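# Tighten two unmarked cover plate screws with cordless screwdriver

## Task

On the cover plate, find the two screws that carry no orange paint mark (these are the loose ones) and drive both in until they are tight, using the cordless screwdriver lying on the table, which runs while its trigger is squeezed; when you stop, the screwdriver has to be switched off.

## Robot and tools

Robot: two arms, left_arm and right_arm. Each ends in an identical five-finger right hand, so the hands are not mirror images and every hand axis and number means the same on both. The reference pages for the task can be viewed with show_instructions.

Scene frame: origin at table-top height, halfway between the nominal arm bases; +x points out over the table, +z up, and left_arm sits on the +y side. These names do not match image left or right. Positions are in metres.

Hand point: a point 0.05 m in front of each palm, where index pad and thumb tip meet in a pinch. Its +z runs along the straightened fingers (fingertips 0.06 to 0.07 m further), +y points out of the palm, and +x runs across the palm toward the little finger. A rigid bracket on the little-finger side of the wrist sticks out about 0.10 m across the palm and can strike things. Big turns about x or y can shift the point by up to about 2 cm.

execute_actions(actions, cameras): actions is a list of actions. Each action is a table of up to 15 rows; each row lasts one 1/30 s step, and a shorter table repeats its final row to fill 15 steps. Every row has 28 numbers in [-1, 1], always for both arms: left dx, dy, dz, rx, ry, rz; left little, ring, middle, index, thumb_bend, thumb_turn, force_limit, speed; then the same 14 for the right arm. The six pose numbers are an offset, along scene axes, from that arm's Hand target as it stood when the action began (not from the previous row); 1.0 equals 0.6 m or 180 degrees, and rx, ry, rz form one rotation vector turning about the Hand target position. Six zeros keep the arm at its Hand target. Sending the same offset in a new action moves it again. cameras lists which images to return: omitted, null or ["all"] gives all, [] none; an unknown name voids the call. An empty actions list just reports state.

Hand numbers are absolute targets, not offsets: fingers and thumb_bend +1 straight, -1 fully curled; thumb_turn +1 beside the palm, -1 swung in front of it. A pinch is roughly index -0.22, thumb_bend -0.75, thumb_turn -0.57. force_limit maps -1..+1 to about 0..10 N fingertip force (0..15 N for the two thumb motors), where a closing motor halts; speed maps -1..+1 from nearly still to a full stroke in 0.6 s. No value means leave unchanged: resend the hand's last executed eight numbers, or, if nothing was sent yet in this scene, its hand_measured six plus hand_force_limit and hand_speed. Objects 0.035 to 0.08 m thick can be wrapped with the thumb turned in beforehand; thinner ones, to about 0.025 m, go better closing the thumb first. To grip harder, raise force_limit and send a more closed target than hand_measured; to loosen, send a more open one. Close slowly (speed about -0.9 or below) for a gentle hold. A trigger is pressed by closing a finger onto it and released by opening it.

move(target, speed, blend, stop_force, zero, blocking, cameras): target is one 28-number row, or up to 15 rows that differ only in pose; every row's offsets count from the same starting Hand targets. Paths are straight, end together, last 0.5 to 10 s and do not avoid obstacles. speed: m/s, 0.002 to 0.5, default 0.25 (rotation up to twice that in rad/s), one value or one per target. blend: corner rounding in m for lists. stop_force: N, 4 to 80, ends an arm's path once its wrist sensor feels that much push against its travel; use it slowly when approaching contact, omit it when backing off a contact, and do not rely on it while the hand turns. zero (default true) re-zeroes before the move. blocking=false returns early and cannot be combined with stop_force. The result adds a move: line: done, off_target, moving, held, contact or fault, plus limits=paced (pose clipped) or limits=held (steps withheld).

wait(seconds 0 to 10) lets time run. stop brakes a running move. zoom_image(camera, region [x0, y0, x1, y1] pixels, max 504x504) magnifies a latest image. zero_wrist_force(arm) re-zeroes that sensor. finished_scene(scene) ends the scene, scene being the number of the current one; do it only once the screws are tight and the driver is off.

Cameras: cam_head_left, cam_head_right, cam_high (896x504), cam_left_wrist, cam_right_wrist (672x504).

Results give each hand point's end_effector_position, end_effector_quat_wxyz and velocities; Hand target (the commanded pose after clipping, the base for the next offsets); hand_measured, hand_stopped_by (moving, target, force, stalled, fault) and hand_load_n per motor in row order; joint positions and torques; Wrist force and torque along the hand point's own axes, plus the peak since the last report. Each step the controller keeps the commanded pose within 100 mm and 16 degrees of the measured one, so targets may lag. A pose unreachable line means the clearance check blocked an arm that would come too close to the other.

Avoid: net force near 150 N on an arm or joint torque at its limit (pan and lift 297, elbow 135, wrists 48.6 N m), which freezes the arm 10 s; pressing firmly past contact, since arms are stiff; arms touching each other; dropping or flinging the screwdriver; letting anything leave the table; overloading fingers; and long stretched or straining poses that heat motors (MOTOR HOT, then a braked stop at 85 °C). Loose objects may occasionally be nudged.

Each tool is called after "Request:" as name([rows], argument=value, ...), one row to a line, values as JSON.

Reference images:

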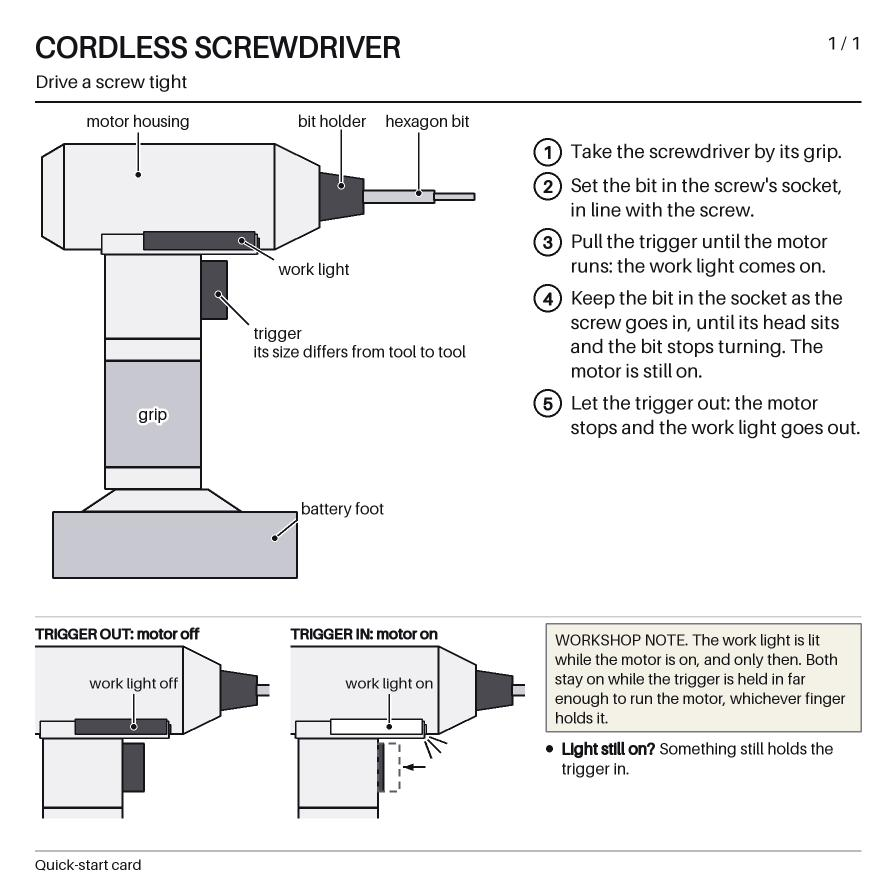

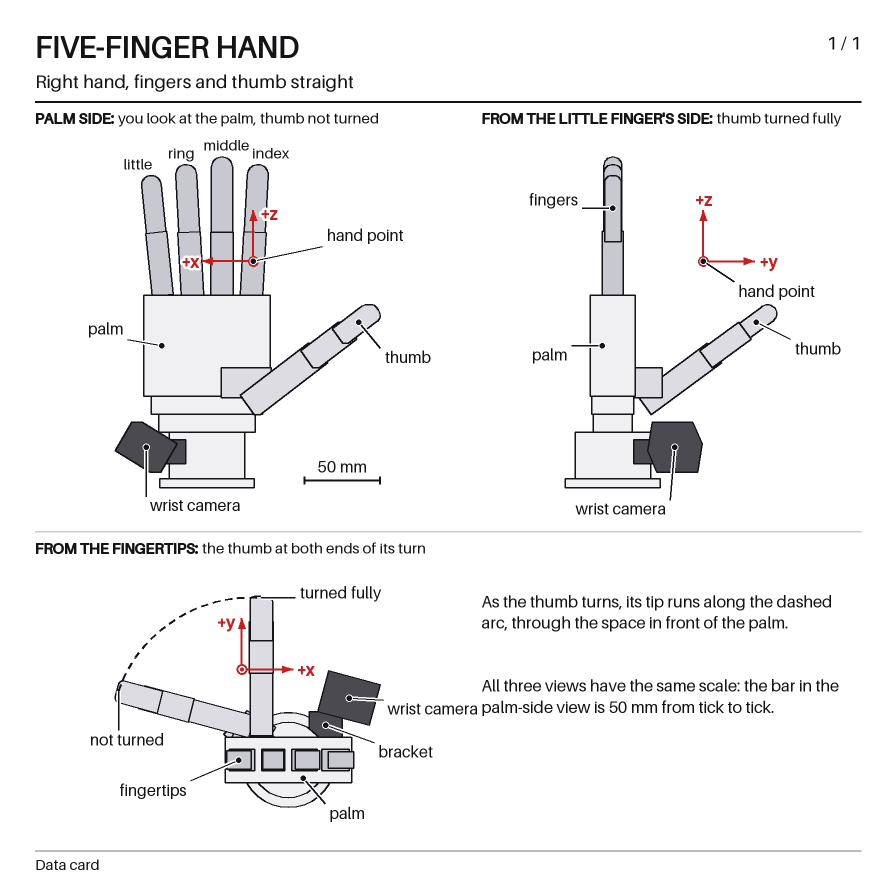

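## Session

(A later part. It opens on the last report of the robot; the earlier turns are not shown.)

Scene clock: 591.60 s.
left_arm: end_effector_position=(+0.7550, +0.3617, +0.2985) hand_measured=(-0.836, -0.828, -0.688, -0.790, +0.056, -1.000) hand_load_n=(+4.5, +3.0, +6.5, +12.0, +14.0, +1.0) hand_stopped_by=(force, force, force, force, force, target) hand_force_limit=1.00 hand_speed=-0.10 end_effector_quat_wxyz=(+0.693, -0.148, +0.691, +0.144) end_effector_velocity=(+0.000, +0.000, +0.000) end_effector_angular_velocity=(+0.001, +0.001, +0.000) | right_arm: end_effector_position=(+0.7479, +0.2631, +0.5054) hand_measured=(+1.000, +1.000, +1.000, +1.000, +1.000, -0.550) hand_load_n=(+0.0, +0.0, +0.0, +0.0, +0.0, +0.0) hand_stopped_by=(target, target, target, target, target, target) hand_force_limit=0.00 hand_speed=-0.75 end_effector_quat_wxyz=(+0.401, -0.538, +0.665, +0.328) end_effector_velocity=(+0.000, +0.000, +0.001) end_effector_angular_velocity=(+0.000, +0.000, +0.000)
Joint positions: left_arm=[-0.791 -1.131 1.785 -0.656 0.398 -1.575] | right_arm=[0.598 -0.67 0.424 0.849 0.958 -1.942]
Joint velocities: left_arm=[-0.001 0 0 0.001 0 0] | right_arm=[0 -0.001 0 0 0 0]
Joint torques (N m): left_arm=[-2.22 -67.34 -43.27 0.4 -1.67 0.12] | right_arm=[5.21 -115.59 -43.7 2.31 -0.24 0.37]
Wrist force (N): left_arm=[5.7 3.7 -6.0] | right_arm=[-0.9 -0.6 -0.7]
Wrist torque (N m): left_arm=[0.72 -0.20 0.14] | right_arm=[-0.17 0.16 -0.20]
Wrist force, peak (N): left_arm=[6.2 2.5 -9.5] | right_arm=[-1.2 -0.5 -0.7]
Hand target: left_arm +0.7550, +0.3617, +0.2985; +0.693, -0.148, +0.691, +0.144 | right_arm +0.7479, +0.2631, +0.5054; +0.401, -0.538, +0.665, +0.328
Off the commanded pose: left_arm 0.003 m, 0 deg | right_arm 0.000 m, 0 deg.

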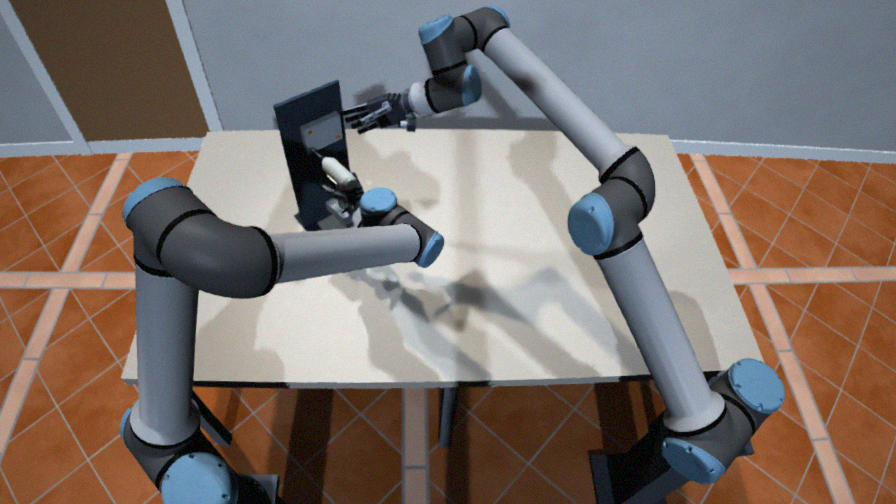

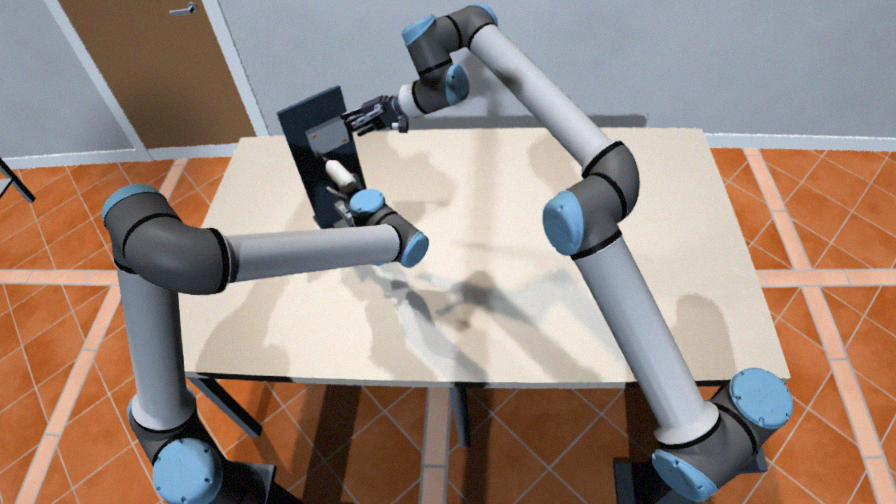

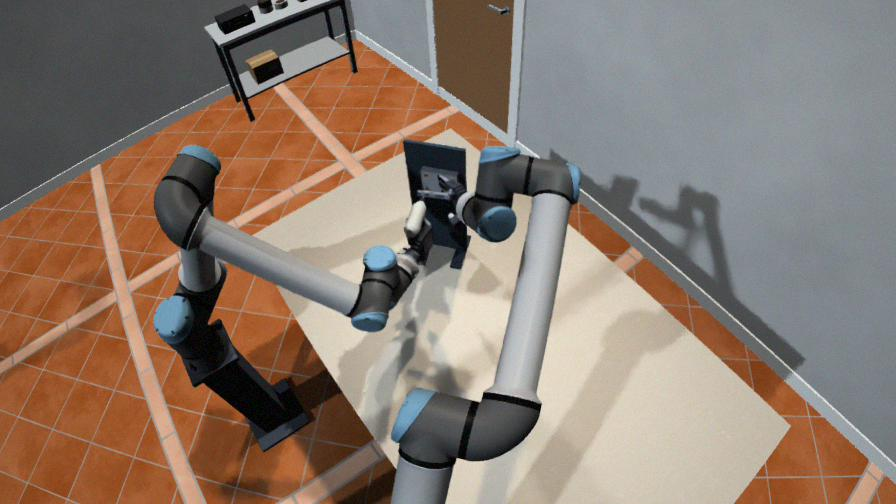

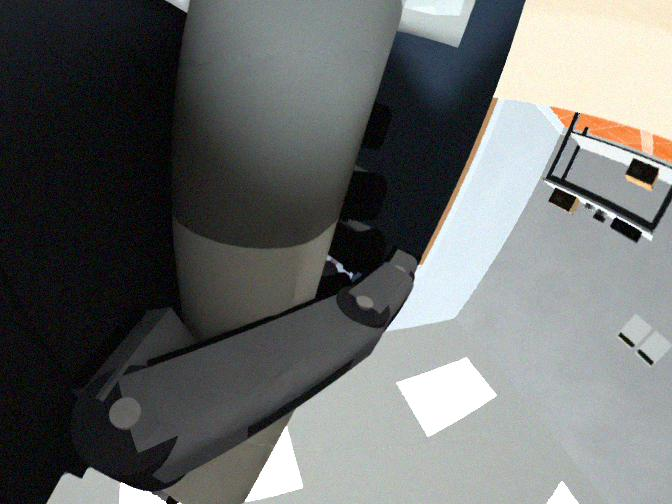

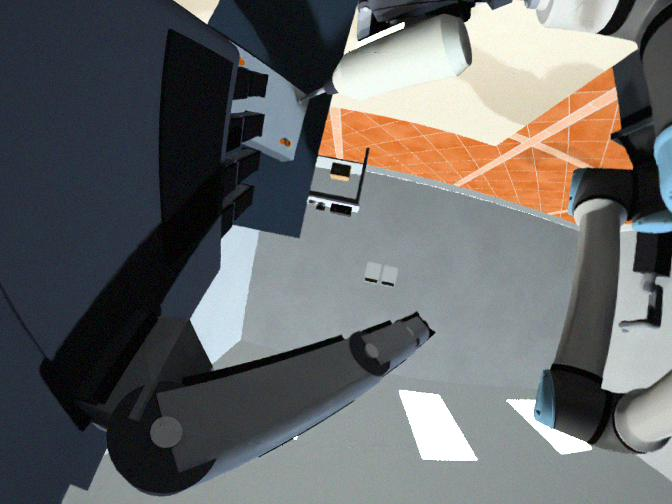

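Request:
move([
  [0.00091,-0.00108,0.00141,0,0,0,-0.97,-0.97,-0.97,-1,-0.97,-1,1,-0.1,0,0,0,0,0,0,1,1,1,1,1,-0.55,0.0,-0.75],
  [-0.00091,0.00108,-0.00141,0,0,0,-0.97,-0.97,-0.97,-1,-0.97,-1,1,-0.1,0,0,0,0,0,0,1,1,1,1,1,-0.55,0.0,-0.75],
  [0,0,0,0,0,0,-0.97,-0.97,-0.97,-1,-0.97,-1,1,-0.1,0,0,0,0,0,0,1,1,1,1,1,-0.55,0.0,-0.75],
], speed=0.002, cameras=[])

Request:
move([
  [0.0012,-0.00144,0.00094,0,0,0,-0.97,-0.97,-0.97,-1,-0.97,-1,1,-0.1,0,0,0,0,0,0,1,1,1,1,1,-0.55,0.0,-0.75],
  [-0.0006,0.00072,-0.00188,0,0,0,-0.97,-0.97,-0.97,-1,-0.97,-1,1,-0.1,0,0,0,0,0,0,1,1,1,1,1,-0.55,0.0,-0.75],
  [0.0003,-0.00036,-0.00047,0,0,0,-0.97,-0.97,-0.97,-1,-0.97,-1,1,-0.1,0,0,0,0,0,0,1,1,1,1,1,-0.55,0.0,-0.75],
], speed=0.002, cameras=["cam_right_wrist"])

Request:
zoom_image(camera="cam_right_wrist", region=[292, 78, 322, 108])

Scene clock: 594.97 s.
left_arm: end_effector_position=(+0.7550, +0.3617, +0.2985) hand_measured=(-0.836, -0.828, -0.688, -0.790, +0.056, -1.000) hand_load_n=(+4.0, +3.0, +7.0, +12.0, +14.0, +1.5) hand_stopped_by=(force, force, force, force, force, target) hand_force_limit=1.00 hand_speed=-0.10 end_effector_quat_wxyz=(+0.693, -0.148, +0.691, +0.144) end_effector_velocity=(+0.000, -0.001, -0.001) end_effector_angular_velocity=(+0.000, +0.001, -0.002) | right_arm: end_effector_position=(+0.7479, +0.2631, +0.5054) hand_measured=(+1.000, +1.000, +1.000, +1.000, +1.000, -0.550) hand_load_n=(+0.0, +0.0, +0.0, -0.5, +0.0, +0.0) hand_stopped_by=(target, target, target, target, target, target) hand_force_limit=0.00 hand_speed=-0.75 end_effector_quat_wxyz=(+0.401, -0.538, +0.665, +0.328) end_effector_velocity=(+0.000, +0.000, +0.000) end_effector_angular_velocity=(-0.001, +0.001, +0.000)
Joint positions: left_arm=[-0.791 -1.131 1.785 -0.656 0.398 -1.575] | right_arm=[0.598 -0.67 0.424 0.849 0.958 -1.942]
Joint velocities: left_arm=[-0.001 0.001 0 0 0 -0.001] | right_arm=[0 0 0 0.001 0 0]
Joint torques (N m): left_arm=[-3.1 -55.25 -49.3 1.04 -1.81 0.44] | right_arm=[5.1 -116.36 -43.86 2.19 -0.3 0.26]
Wrist force (N): left_arm=[6.8 2.6 -9.0] | right_arm=[-0.7 -0.6 -0.9]
Wrist torque (N m): left_arm=[0.82 -0.24 0.19] | right_arm=[-0.16 0.15 -0.19]
Wrist force, peak (N): left_arm=[10.1 0.6 -17.9] | right_arm=[-0.9 -0.7 -1.3]
Hand target: left_arm +0.7550, +0.3617, +0.2985; +0.693, -0.148, +0.691, +0.144 | right_arm +0.7479, +0.2631, +0.5054; +0.401, -0.538, +0.665, +0.328
Off the commanded pose: left_arm 0.000 m, 0 deg | right_arm 0.000 m, 0 deg.
move: done
No camera images: "cameras" was empty.

Scene clock: 597.60 s.
left_arm: end_effector_position=(+0.7552, +0.3615, +0.2983) hand_measured=(-0.836, -0.828, -0.688, -0.790, +0.056, -1.000) hand_load_n=(+5.0, +3.0, +6.5, +12.0, +14.0, +1.0) hand_stopped_by=(force, force, force, force, force, target) hand_force_limit=1.00 hand_speed=-0.10 end_effector_quat_wxyz=(+0.693, -0.148, +0.691, +0.144) end_effector_velocity=(+0.000, +0.000, +0.000) end_effector_angular_velocity=(-0.001, +0.000, +0.001) | right_arm: end_effector_position=(+0.7479, +0.2631, +0.5054) hand_measured=(+1.000, +1.000, +1.000, +1.000, +1.000, -0.550) hand_load_n=(+0.0, +0.0, +0.0, +0.0, +0.0, +0.0) hand_stopped_by=(target, target, target, target, target, target) hand_force_limit=0.00 hand_speed=-0.75 end_effector_quat_wxyz=(+0.401, -0.538, +0.665, +0.328) end_effector_velocity=(+0.000, +0.000, +0.000) end_effector_angular_velocity=(+0.000, +0.000, +0.000)
Joint positions: left_arm=[-0.791 -1.131 1.784 -0.656 0.398 -1.575] | right_arm=[0.598 -0.67 0.424 0.849 0.958 -1.942]
Joint velocities: left_arm=[0 0 0 0 -0.001 0] | right_arm=[0 0 0 0 0 0]
Joint torques (N m): left_arm=[-7 -53.66 -49.12 1.32 -2.06 -0.51] | right_arm=[6.31 -115.89 -44.12 2.15 -0.15 0.2]
Wrist force (N): left_arm=[6.2 3.5 -7.2] | right_arm=[-0.8 -0.4 -0.5]
Wrist torque (N m): left_arm=[0.68 -0.17 0.13] | right_arm=[-0.16 0.14 -0.19]
Wrist force, peak (N): left_arm=[9.9 1.1 -16.2] | right_arm=[-1.2 -0.5 -1.2]
Hand target: left_arm +0.7552, +0.3615, +0.2982; +0.693, -0.148, +0.691, +0.144 | right_arm +0.7479, +0.2631, +0.5054; +0.401, -0.538, +0.665, +0.328
Off the commanded pose: left_arm 0.000 m, 0 deg | right_arm 0.000 m, 0 deg.
move: done
Images, in order (width x height): cam_right_wrist 672x504.

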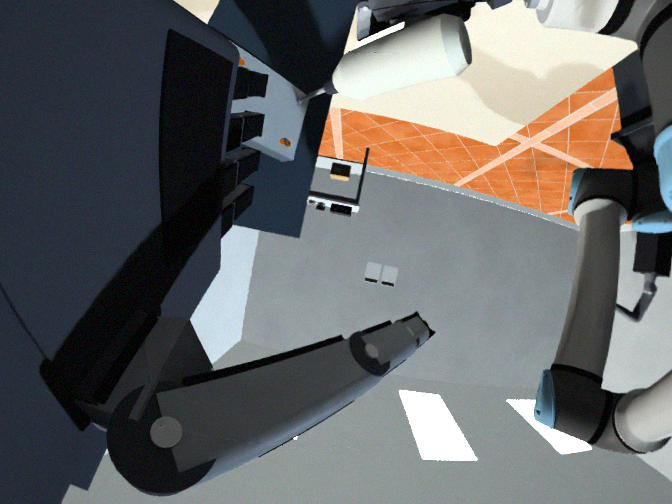

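Scaled by 16.800 from the camera's 672x504 image, which has a finer 960x720 frame.

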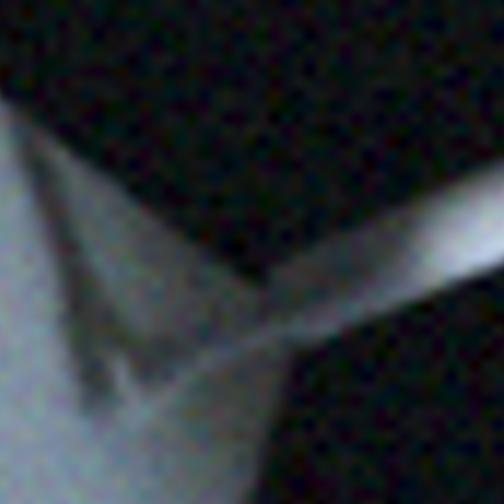

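Request:
move(target=[-0.0051,-0.0043,0,0,0,0,-0.97,-0.97,-0.97,0.2,-0.97,-1,1,-0.1,0,0,0,0,0,0,1,1,1,1,1,-0.55,0.0,-0.75], speed=0.006, cameras=["cam_right_wrist"])

Request:
zoom_image(camera="cam_right_wrist", region=[292, 78, 322, 108])

Scene clock: 602.83 s.
left_arm: end_effector_position=(+0.7521, +0.3589, +0.2982) hand_measured=(-0.836, -0.828, -0.688, +0.200, +0.056, -1.000) hand_load_n=(+5.0, +4.0, +8.5, +0.0, +13.0, +2.5) hand_stopped_by=(force, force, force, target, force, target) hand_force_limit=1.00 hand_speed=-0.10 end_effector_quat_wxyz=(+0.693, -0.148, +0.691, +0.144) end_effector_velocity=(+0.000, +0.001, +0.000) end_effector_angular_velocity=(-0.001, +0.000, +0.002) | right_arm: end_effector_position=(+0.7479, +0.2631, +0.5054) hand_measured=(+1.000, +1.000, +1.000, +1.000, +1.000, -0.550) hand_load_n=(+0.0, +0.0, +0.0, +0.0, -0.5, +0.0) hand_stopped_by=(target, target, target, target, target, target) hand_force_limit=0.00 hand_speed=-0.75 end_effector_quat_wxyz=(+0.401, -0.538, +0.665, +0.328) end_effector_velocity=(+0.000, +0.000, +0.000) end_effector_angular_velocity=(+0.001, -0.001, +0.000)
Joint positions: left_arm=[-0.796 -1.132 1.787 -0.657 0.393 -1.575] | right_arm=[0.598 -0.67 0.424 0.849 0.958 -1.942]
Joint velocities: left_arm=[0.001 0 0 0 0 0] | right_arm=[0 0 0 -0.001 0 0]
Joint torques (N m): left_arm=[1.22 -83.12 -26.95 -4.39 -0.34 0.8] | right_arm=[8.32 -115.34 -44.11 1.92 -0.13 0.19]
Wrist force (N): left_arm=[6.5 3.8 -2.4] | right_arm=[-0.8 -0.6 -0.9]
Wrist torque (N m): left_arm=[0.77 0.04 0.14] | right_arm=[-0.16 0.15 -0.19]
Wrist force, peak (N): left_arm=[6.0 3.9 -6.6] | right_arm=[-1.5 -0.7 -0.7]
Hand target: left_arm +0.7521, +0.3589, +0.2982; +0.693, -0.148, +0.691, +0.144 | right_arm +0.7479, +0.2631, +0.5054; +0.401, -0.538, +0.665, +0.328
Off the commanded pose: left_arm 0.000 m, 0 deg | right_arm 0.000 m, 0 deg.
move: done
Images, in order (width x height): cam_right_wrist 672x504.

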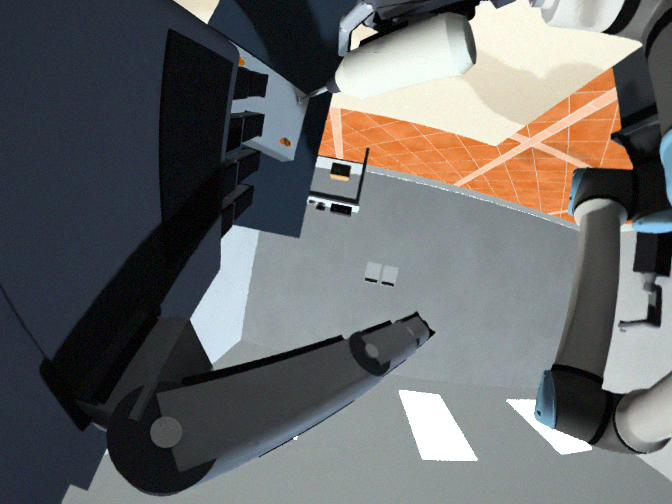

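Scaled by 16.800 from the camera's 672x504 image, which has a finer 960x720 frame.

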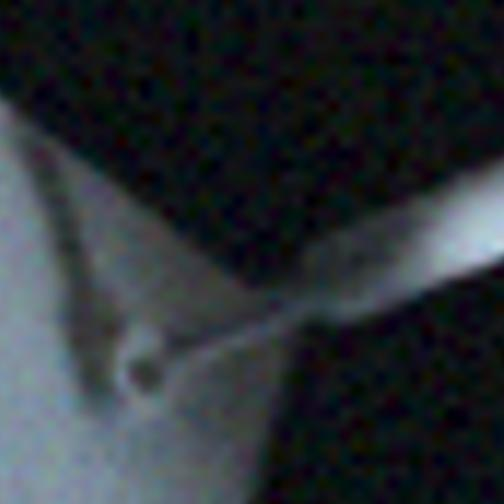

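Request:
move(target=[0.0003,-0.0004,0.0013,0,0,0,-0.97,-0.97,-0.97,0.2,-0.97,-1,1,-0.1,0,0,0,0,0,0,1,1,1,1,1,-0.55,0.0,-0.75], speed=0.006, cameras=["cam_right_wrist"])

Request:
zoom_image(camera="cam_right_wrist", region=[292, 78, 322, 108])

Request:
move(target=[0.0077,0.0064,0,0,0,0,-0.97,-0.97,-0.97,0.2,-0.97,-1,1,-0.1,0,0,0,0,0,0,1,1,1,1,1,-0.55,0.0,-0.75], speed=0.003, stop_force=4, cameras=["cam_right_wrist"])

Request:
zoom_image(camera="cam_right_wrist", region=[292, 78, 322, 108])

Scene clock: 603.80 s.
left_arm: end_effector_position=(+0.7523, +0.3587, +0.2990) hand_measured=(-0.836, -0.828, -0.688, +0.200, +0.056, -1.000) hand_load_n=(+5.0, +4.0, +8.5, +0.0, +13.0, +2.0) hand_stopped_by=(force, force, force, target, force, target) hand_force_limit=1.00 hand_speed=-0.10 end_effector_quat_wxyz=(+0.693, -0.148, +0.691, +0.144) end_effector_velocity=(+0.000, +0.000, +0.000) end_effector_angular_velocity=(+0.000, +0.000, +0.001) | right_arm: end_effector_position=(+0.7479, +0.2631, +0.5054) hand_measured=(+1.000, +1.000, +1.000, +1.000, +1.000, -0.550) hand_load_n=(+0.0, +0.0, +0.0, +0.0, +0.0, +0.0) hand_stopped_by=(target, target, target, target, target, target) hand_force_limit=0.00 hand_speed=-0.75 end_effector_quat_wxyz=(+0.401, -0.538, +0.665, +0.328) end_effector_velocity=(+0.000, +0.000, +0.000) end_effector_angular_velocity=(+0.001, -0.001, +0.000)
Joint positions: left_arm=[-0.796 -1.133 1.786 -0.655 0.393 -1.575] | right_arm=[0.598 -0.67 0.424 0.849 0.958 -1.942]
Joint velocities: left_arm=[0 0 0 0 -0.001 0] | right_arm=[0 0 0 0 0 0]
Joint torques (N m): left_arm=[6.16 -86.54 -49.37 1.55 -0.21 2.52] | right_arm=[7.68 -115.55 -43.82 2.04 -0.23 0.04]
Wrist force (N): left_arm=[6.4 3.9 -2.3] | right_arm=[-0.6 -0.4 -1.0]
Wrist torque (N m): left_arm=[0.77 0.04 0.13] | right_arm=[-0.12 0.13 -0.17]
Wrist force, peak (N): left_arm=[6.7 3.9 -2.4] | right_arm=[-0.6 -0.7 -1.4]
Hand target: left_arm +0.7523, +0.3587, +0.2990; +0.693, -0.148, +0.691, +0.144 | right_arm +0.7479, +0.2631, +0.5054; +0.401, -0.538, +0.665, +0.328
Off the commanded pose: left_arm 0.000 m, 0 deg | right_arm 0.000 m, 0 deg.
move: done
Images, in order (width x height): cam_right_wrist 672x504.

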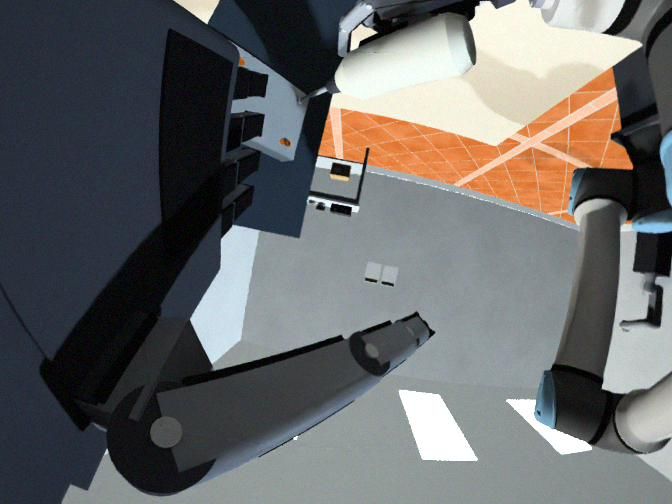

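Scaled by 16.800 from the camera's 672x504 image, which has a finer 960x720 frame.

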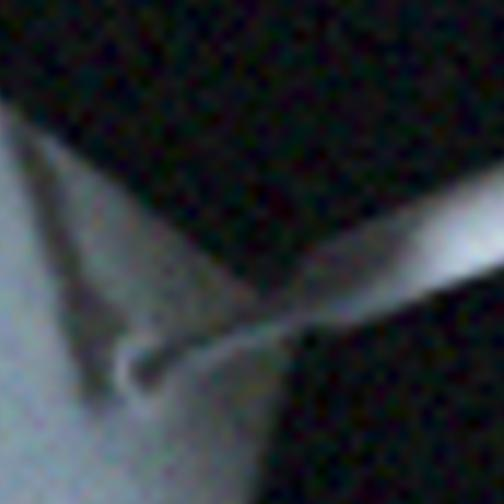

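Scene clock: 606.07 s.
left_arm: end_effector_position=(+0.7550, +0.3609, +0.2990) hand_measured=(-0.836, -0.828, -0.688, +0.200, +0.056, -1.000) hand_load_n=(+5.0, +4.0, +8.5, -0.5, +13.0, +2.5) hand_stopped_by=(force, force, force, target, force, target) hand_force_limit=1.00 hand_speed=-0.10 end_effector_quat_wxyz=(+0.693, -0.148, +0.691, +0.144) end_effector_velocity=(+0.000, +0.001, +0.000) end_effector_angular_velocity=(+0.001, +0.001, +0.001) | right_arm: end_effector_position=(+0.7479, +0.2631, +0.5054) hand_measured=(+1.000, +1.000, +1.000, +1.000, +1.000, -0.550) hand_load_n=(+0.0, +0.0, +0.0, -0.5, +0.0, -0.5) hand_stopped_by=(target, target, target, target, target, target) hand_force_limit=0.00 hand_speed=-0.75 end_effector_quat_wxyz=(+0.401, -0.538, +0.665, +0.328) end_effector_velocity=(+0.000, +0.000, +0.002) end_effector_angular_velocity=(+0.001, -0.001, +0.000)
Joint positions: left_arm=[-0.792 -1.131 1.783 -0.654 0.397 -1.575] | right_arm=[0.598 -0.67 0.424 0.849 0.958 -1.942]
Joint velocities: left_arm=[0.001 0 0 0 0 0.001] | right_arm=[0 -0.001 0 0 0 0]
Joint torques (N m): left_arm=[-12.63 -80.23 -29.35 -2.86 -1.81 2.95] | right_arm=[8.52 -115.93 -43.87 2 -0.15 0.28]
Wrist force (N): left_arm=[7.9 3.8 -5.5] | right_arm=[-0.8 -0.7 -1.1]
Wrist torque (N m): left_arm=[0.63 0.05 0.08] | right_arm=[-0.17 0.15 -0.19]
Wrist force, peak (N): left_arm=[8.6 3.2 -8.6] | right_arm=[-0.9 -0.8 -1.1]
Hand target: left_arm +0.7550, +0.3609, +0.2990; +0.693, -0.148, +0.691, +0.144 | right_arm +0.7479, +0.2631, +0.5054; +0.401, -0.538, +0.665, +0.328
Off the commanded pose: left_arm 0.003 m, 0 deg | right_arm 0.000 m, 0 deg.
move: contact (left_arm)
Images, in order (width x height): cam_right_wrist 672x504.

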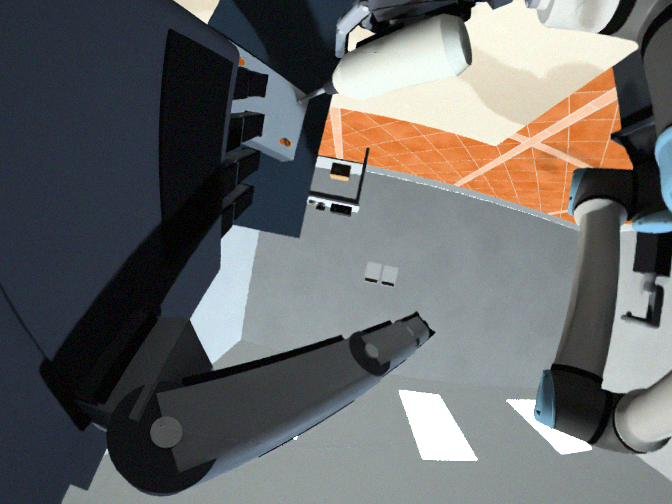

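Scaled by 16.800 from the camera's 672x504 image, which has a finer 960x720 frame.

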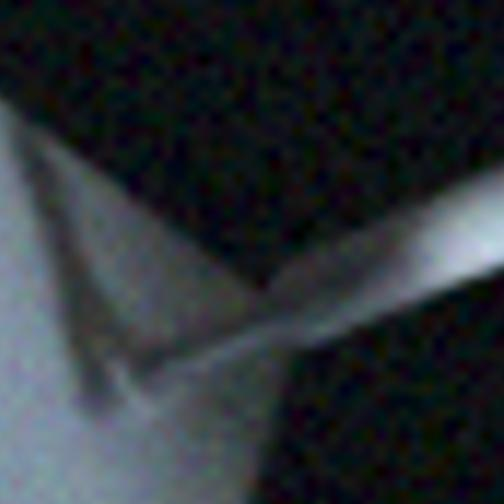

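Request:
move(target=[0.0038,0.0032,-0.0006,0,0,0,-0.97,-0.97,-0.97,0.2,-0.97,-1,1,-0.1,0,0,0,0,0,0,1,1,1,1,1,-0.55,0.0,-0.75], speed=0.002, stop_force=5, cameras=["cam_right_wrist"])

Request:
zoom_image(camera="cam_right_wrist", region=[292, 78, 322, 108])

Scene clock: 606.97 s.
left_arm: end_effector_position=(+0.7551, +0.3610, +0.2990) hand_measured=(-0.836, -0.828, -0.688, +0.200, +0.056, -1.000) hand_load_n=(+4.5, +3.5, +9.0, +0.0, +13.0, +2.0) hand_stopped_by=(force, force, force, target, force, target) hand_force_limit=1.00 hand_speed=-0.10 end_effector_quat_wxyz=(+0.693, -0.148, +0.691, +0.144) end_effector_velocity=(+0.000, +0.000, +0.000) end_effector_angular_velocity=(+0.000, +0.000, -0.001) | right_arm: end_effector_position=(+0.7479, +0.2631, +0.5054) hand_measured=(+1.000, +1.000, +1.000, +1.000, +1.000, -0.550) hand_load_n=(+0.0, +0.0, +0.0, +0.0, +0.0, -0.5) hand_stopped_by=(target, target, target, target, target, target) hand_force_limit=0.00 hand_speed=-0.75 end_effector_quat_wxyz=(+0.401, -0.538, +0.665, +0.328) end_effector_velocity=(+0.000, +0.000, +0.000) end_effector_angular_velocity=(+0.000, +0.001, +0.000)
Joint positions: left_arm=[-0.791 -1.131 1.783 -0.654 0.398 -1.575] | right_arm=[0.598 -0.67 0.424 0.849 0.958 -1.942]
Joint velocities: left_arm=[0 0 0 0 0 0] | right_arm=[0 0 0 0 0 0]
Joint torques (N m): left_arm=[-4.27 -72.79 -36.33 -4.33 -1.95 3.35] | right_arm=[9.03 -113.53 -43.66 2.02 -0.29 -0.01]
Wrist force (N): left_arm=[9.7 1.5 -12.6] | right_arm=[-0.9 -0.3 -0.7]
Wrist torque (N m): left_arm=[0.82 0.01 0.15] | right_arm=[-0.13 0.15 -0.19]
Wrist force, peak (N): left_arm=[10.2 1.5 -13.4] | right_arm=[-1.3 -0.6 -0.9]
Hand target: left_arm +0.7551, +0.3610, +0.2990; +0.693, -0.148, +0.691, +0.144 | right_arm +0.7479, +0.2631, +0.5054; +0.401, -0.538, +0.665, +0.328
Off the commanded pose: left_arm 0.003 m, 0 deg | right_arm 0.000 m, 0 deg.
move: contact (left_arm)
Images, in order (width x height): cam_right_wrist 672x504.

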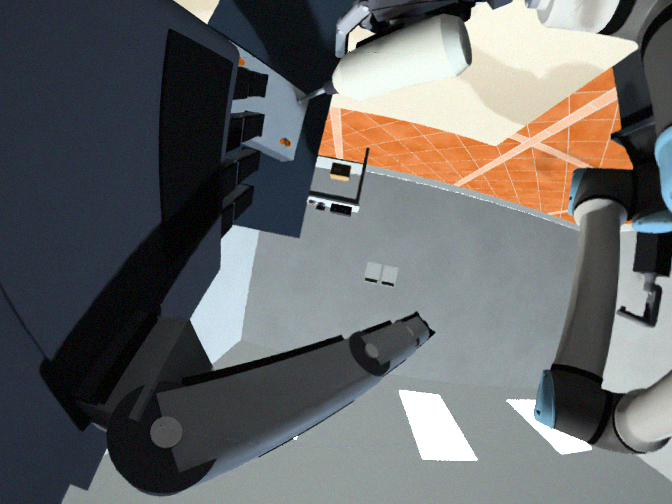

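Scaled by 16.800 from the camera's 672x504 image, which has a finer 960x720 frame.

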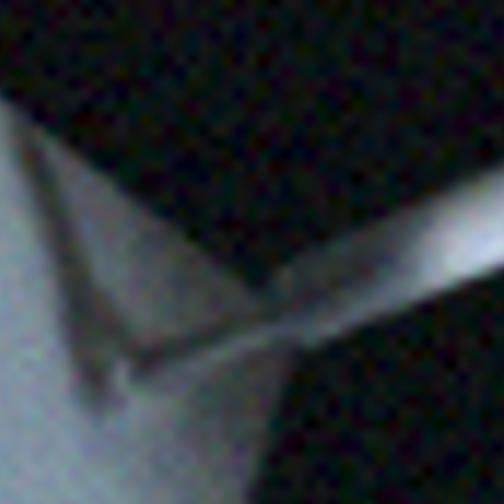

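Request:
move(target=[0,0,0,0,0,0,-0.97,-0.97,-0.97,-1,-0.97,-1,1,-0.1,0,0,0,0,0,0,1,1,1,1,1,-0.55,0.0,-0.75], speed=0.002, cameras=["cam_right_wrist"])

Request:
zoom_image(camera="cam_right_wrist", region=[292, 78, 322, 108])

Scene clock: 608.03 s.
left_arm: end_effector_position=(+0.7551, +0.3610, +0.2990) hand_measured=(-0.836, -0.828, -0.688, -0.792, +0.056, -1.000) hand_load_n=(+4.5, +3.5, +7.5, +12.5, +13.0, +2.5) hand_stopped_by=(force, force, force, force, force, target) hand_force_limit=1.00 hand_speed=-0.10 end_effector_quat_wxyz=(+0.693, -0.148, +0.691, +0.144) end_effector_velocity=(+0.000, +0.000, +0.000) end_effector_angular_velocity=(+0.000, +0.000, +0.001) | right_arm: end_effector_position=(+0.7479, +0.2631, +0.5054) hand_measured=(+1.000, +1.000, +1.000, +1.000, +1.000, -0.550) hand_load_n=(+0.0, +0.0, +0.0, +0.0, +0.0, -0.5) hand_stopped_by=(target, target, target, target, target, target) hand_force_limit=0.00 hand_speed=-0.75 end_effector_quat_wxyz=(+0.401, -0.538, +0.665, +0.328) end_effector_velocity=(+0.000, +0.000, +0.001) end_effector_angular_velocity=(+0.001, +0.000, +0.000)
Joint positions: left_arm=[-0.791 -1.131 1.783 -0.654 0.398 -1.575] | right_arm=[0.598 -0.67 0.424 0.849 0.958 -1.942]
Joint velocities: left_arm=[0 0 0 0.001 -0.001 0] | right_arm=[0 -0.001 0 0 0 0]
Joint torques (N m): left_arm=[-8.18 -69.38 -35.46 -4.3 -0.95 3.33] | right_arm=[9.02 -114.29 -43.66 1.95 -0.28 0.16]
Wrist force (N): left_arm=[6.2 5.3 -6.9] | right_arm=[-0.9 -0.4 -1.0]
Wrist torque (N m): left_arm=[0.67 -0.18 0.12] | right_arm=[-0.13 0.17 -0.19]
Wrist force, peak (N): left_arm=[9.8 1.6 -12.6] | right_arm=[-0.8 -1.1 -0.9]
Hand target: left_arm +0.7551, +0.3610, +0.2990; +0.693, -0.148, +0.691, +0.144 | right_arm +0.7479, +0.2631, +0.5054; +0.401, -0.538, +0.665, +0.328
Off the commanded pose: left_arm 0.000 m, 0 deg | right_arm 0.000 m, 0 deg.
move: done
Images, in order (width x height): cam_right_wrist 672x504.

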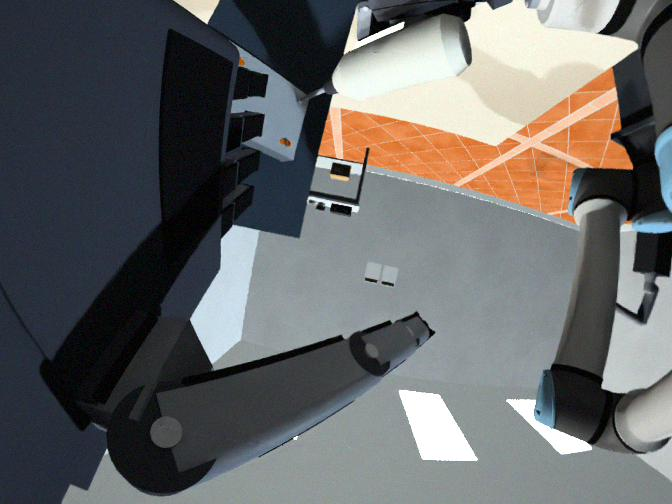

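Scaled by 16.800 from the camera's 672x504 image, which has a finer 960x720 frame.

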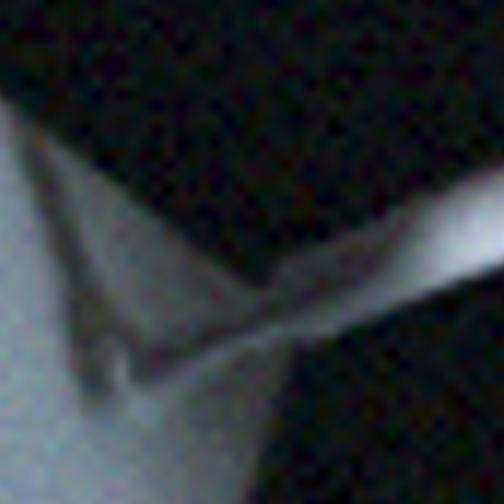

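Request:
move(target=[0.0038,0.0032,0,0,0,0,-0.97,-0.97,-0.97,-1,-0.97,-1,1,-0.1,0,0,0,0,0,0,1,1,1,1,1,-0.55,0.0,-0.75], speed=0.002, stop_force=8, cameras=["cam_right_wrist"])

Request:
zoom_image(camera="cam_right_wrist", region=[292, 78, 322, 108])

Scene clock: 609.63 s.
left_arm: end_effector_position=(+0.7553, +0.3612, +0.2990) hand_measured=(-0.836, -0.828, -0.688, -0.792, +0.056, -1.000) hand_load_n=(+4.5, +3.5, +7.0, +12.0, +13.5, +1.0) hand_stopped_by=(force, force, force, force, force, target) hand_force_limit=1.00 hand_speed=-0.10 end_effector_quat_wxyz=(+0.693, -0.148, +0.691, +0.144) end_effector_velocity=(+0.000, +0.000, +0.000) end_effector_angular_velocity=(+0.000, +0.000, +0.000) | right_arm: end_effector_position=(+0.7479, +0.2631, +0.5054) hand_measured=(+1.000, +1.000, +1.000, +1.000, +1.000, -0.550) hand_load_n=(+0.0, +0.0, +0.0, +0.0, -0.5, -0.5) hand_stopped_by=(target, target, target, target, target, target) hand_force_limit=0.00 hand_speed=-0.75 end_effector_quat_wxyz=(+0.401, -0.538, +0.665, +0.328) end_effector_velocity=(+0.000, +0.000, +0.000) end_effector_angular_velocity=(+0.000, +0.001, +0.000)
Joint positions: left_arm=[-0.791 -1.131 1.783 -0.654 0.398 -1.575] | right_arm=[0.598 -0.67 0.424 0.849 0.958 -1.942]
Joint velocities: left_arm=[0.001 0 0 0 0.001 -0.001] | right_arm=[0 0 0 0.001 0 0]
Joint torques (N m): left_arm=[4.79 -87.42 -27.26 -1.38 0.42 3.41] | right_arm=[10.12 -114.96 -43.69 2.12 -0.24 0.34]
Wrist force (N): left_arm=[7.4 3.6 -13.9] | right_arm=[-0.5 -0.7 -1.1]
Wrist torque (N m): left_arm=[0.59 -0.23 0.02] | right_arm=[-0.15 0.12 -0.18]
Wrist force, peak (N): left_arm=[9.8 2.1 -18.3] | right_arm=[-1.2 -0.4 -1.1]
Hand target: left_arm +0.7553, +0.3612, +0.2990; +0.693, -0.148, +0.691, +0.144 | right_arm +0.7479, +0.2631, +0.5054; +0.401, -0.538, +0.665, +0.328
Off the commanded pose: left_arm 0.003 m, 0 deg | right_arm 0.000 m, 0 deg.
move: contact (left_arm)
Images, in order (width x height): cam_right_wrist 672x504.

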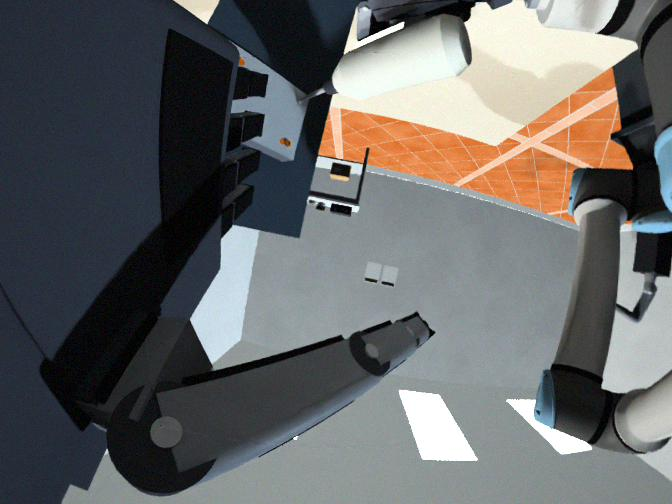

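Scaled by 16.800 from the camera's 672x504 image, which has a finer 960x720 frame.

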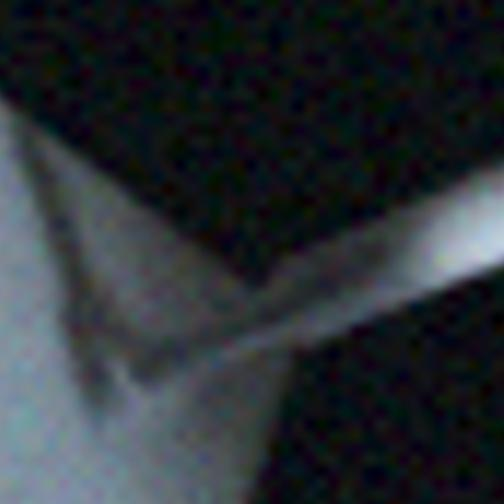

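Request:
move([
  [-0.0003,0.00036,0.00047,0,0,0,-0.97,-0.97,-0.97,-1,-0.97,-1,1,-0.1,0,0,0,0,0,0,1,1,1,1,1,-0.55,0.0,-0.75],
  [0.0003,-0.00036,0.00141,0,0,0,-0.97,-0.97,-0.97,-1,-0.97,-1,1,-0.1,0,0,0,0,0,0,1,1,1,1,1,-0.55,0.0,-0.75],
  [-0.0009,0.00108,-0.00047,0,0,0,-0.97,-0.97,-0.97,-1,-0.97,-1,1,-0.1,0,0,0,0,0,0,1,1,1,1,1,-0.55,0.0,-0.75],
  [-0.0003,0.00036,0.00047,0,0,0,-0.97,-0.97,-0.97,-1,-0.97,-1,1,-0.1,0,0,0,0,0,0,1,1,1,1,1,-0.55,0.0,-0.75],
], speed=0.002, cameras=["cam_right_wrist"])

Request:
zoom_image(camera="cam_right_wrist", region=[292, 78, 322, 108])

Request:
move([
  [-0.0003,0.00036,0.00047,0,0,0,-0.97,-0.97,-0.97,-1,-0.97,-1,1,-0.1,0,0,0,0,0,0,1,1,1,1,1,-0.55,0.0,-0.75],
  [0.0003,-0.00036,0.00141,0,0,0,-0.97,-0.97,-0.97,-1,-0.97,-1,1,-0.1,0,0,0,0,0,0,1,1,1,1,1,-0.55,0.0,-0.75],
  [-0.0009,0.00108,-0.00047,0,0,0,-0.97,-0.97,-0.97,-1,-0.97,-1,1,-0.1,0,0,0,0,0,0,1,1,1,1,1,-0.55,0.0,-0.75],
  [-0.0003,0.00036,0.00047,0,0,0,-0.97,-0.97,-0.97,-1,-0.97,-1,1,-0.1,0,0,0,0,0,0,1,1,1,1,1,-0.55,0.0,-0.75],
], speed=0.002, cameras=["cam_right_wrist"])

Request:
zoom_image(camera="cam_right_wrist", region=[292, 78, 322, 108])

Scene clock: 612.30 s.
left_arm: end_effector_position=(+0.7551, +0.3615, +0.2993) hand_measured=(-0.836, -0.828, -0.688, -0.792, +0.056, -1.000) hand_load_n=(+4.0, +3.0, +7.0, +11.5, +13.5, +1.5) hand_stopped_by=(force, force, force, force, force, target) hand_force_limit=1.00 hand_speed=-0.10 end_effector_quat_wxyz=(+0.693, -0.148, +0.691, +0.144) end_effector_velocity=(+0.000, -0.001, -0.001) end_effector_angular_velocity=(+0.001, +0.001, +0.000) | right_arm: end_effector_position=(+0.7479, +0.2631, +0.5054) hand_measured=(+1.000, +1.000, +1.000, +1.000, +1.000, -0.550) hand_load_n=(+0.5, +0.0, +0.0, +0.0, +0.0, +0.0) hand_stopped_by=(target, target, target, target, target, target) hand_force_limit=0.00 hand_speed=-0.75 end_effector_quat_wxyz=(+0.401, -0.538, +0.665, +0.328) end_effector_velocity=(+0.000, +0.000, -0.001) end_effector_angular_velocity=(+0.000, +0.001, +0.000)
Joint positions: left_arm=[-0.791 -1.132 1.784 -0.654 0.398 -1.575] | right_arm=[0.598 -0.67 0.424 0.849 0.958 -1.942]
Joint velocities: left_arm=[-0.001 0.001 0 0 -0.001 0] | right_arm=[0 0 0 0 0 0]
Joint torques (N m): left_arm=[-0.77 -76.61 -51.25 0.71 0.75 2.35] | right_arm=[10.14 -115.31 -43.5 1.85 -0.2 0]
Wrist force (N): left_arm=[8.6 2.9 -16.0] | right_arm=[-0.9 -0.6 -0.7]
Wrist torque (N m): left_arm=[0.58 -0.21 -0.14] | right_arm=[-0.17 0.17 -0.20]
Wrist force, peak (N): left_arm=[11.7 1.8 -23.1] | right_arm=[-1.0 -1.0 -1.1]
Hand target: left_arm +0.7551, +0.3615, +0.2992; +0.693, -0.148, +0.691, +0.144 | right_arm +0.7479, +0.2631, +0.5054; +0.401, -0.538, +0.665, +0.328
Off the commanded pose: left_arm 0.000 m, 0 deg | right_arm 0.000 m, 0 deg.
move: done
Images, in order (width x height): cam_right_wrist 672x504.

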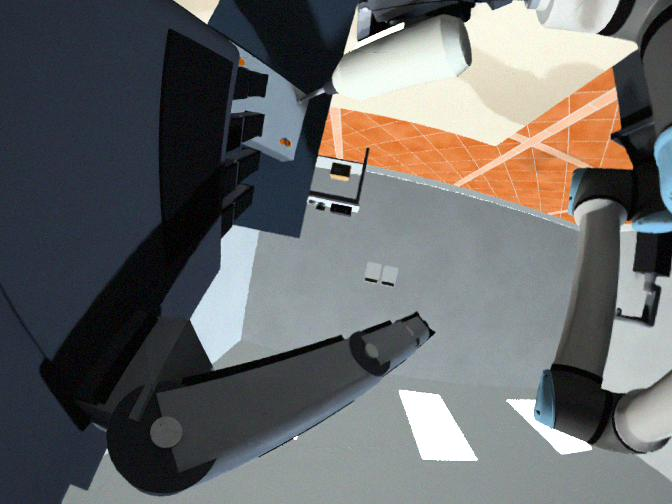

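Scaled by 16.800 from the camera's 672x504 image, which has a finer 960x720 frame.

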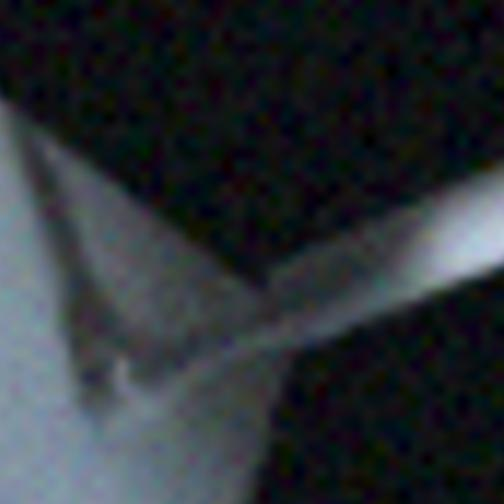

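Scene clock: 614.30 s.
left_arm: end_effector_position=(+0.7549, +0.3617, +0.2996) hand_measured=(-0.836, -0.828, -0.688, -0.792, +0.056, -1.000) hand_load_n=(+3.0, +2.5, +6.0, +10.5, +14.0, +0.5) hand_stopped_by=(force, force, force, force, force, target) hand_force_limit=1.00 hand_speed=-0.10 end_effector_quat_wxyz=(+0.693, -0.148, +0.691, +0.144) end_effector_velocity=(+0.000, -0.001, -0.001) end_effector_angular_velocity=(+0.000, +0.000, -0.001) | right_arm: end_effector_position=(+0.7479, +0.2631, +0.5054) hand_measured=(+1.000, +1.000, +1.000, +1.000, +1.000, -0.550) hand_load_n=(+0.0, +0.0, +0.0, +0.0, +0.0, -0.5) hand_stopped_by=(target, target, target, target, target, target) hand_force_limit=0.00 hand_speed=-0.75 end_effector_quat_wxyz=(+0.401, -0.538, +0.665, +0.328) end_effector_velocity=(+0.001, +0.000, -0.002) end_effector_angular_velocity=(-0.001, +0.001, +0.000)
Joint positions: left_arm=[-0.791 -1.132 1.784 -0.654 0.398 -1.575] | right_arm=[0.598 -0.67 0.424 0.849 0.958 -1.942]
Joint velocities: left_arm=[-0.001 0.001 0 0 0.001 -0.001] | right_arm=[0 0.002 0 0 0 0]
Joint torques (N m): left_arm=[-1.88 -63.78 -53.62 1.6 -0.16 1.62] | right_arm=[11.16 -114.7 -43.81 1.77 -0.07 0.18]
Wrist force (N): left_arm=[8.9 3.0 -16.1] | right_arm=[-0.7 -0.4 -0.9]
Wrist torque (N m): left_arm=[0.53 -0.09 0.07] | right_arm=[-0.14 0.14 -0.18]
Wrist force, peak (N): left_arm=[10.9 1.6 -21.0] | right_arm=[-1.1 -0.5 -1.1]
Hand target: left_arm +0.7549, +0.3617, +0.2995; +0.693, -0.148, +0.691, +0.144 | right_arm +0.7479, +0.2631, +0.5054; +0.401, -0.538, +0.665, +0.328
Off the commanded pose: left_arm 0.000 m, 0 deg | right_arm 0.000 m, 0 deg.
move: done
Images, in order (width x height): cam_right_wrist 672x504.

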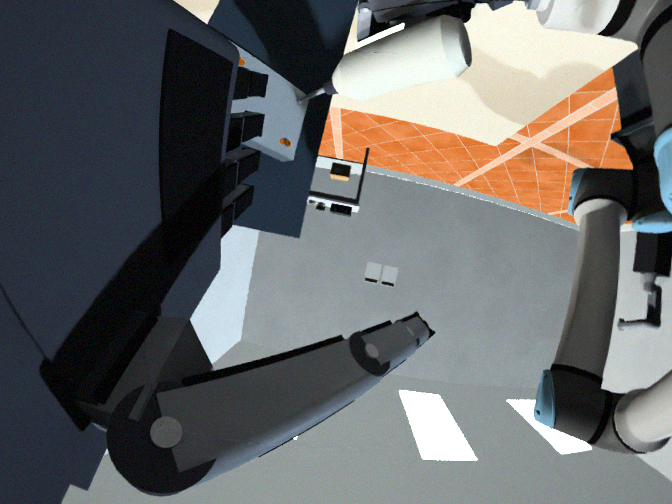

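Scaled by 16.800 from the camera's 672x504 image, which has a finer 960x720 frame.

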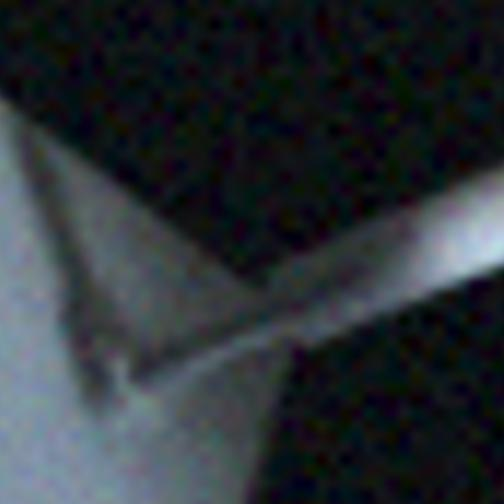

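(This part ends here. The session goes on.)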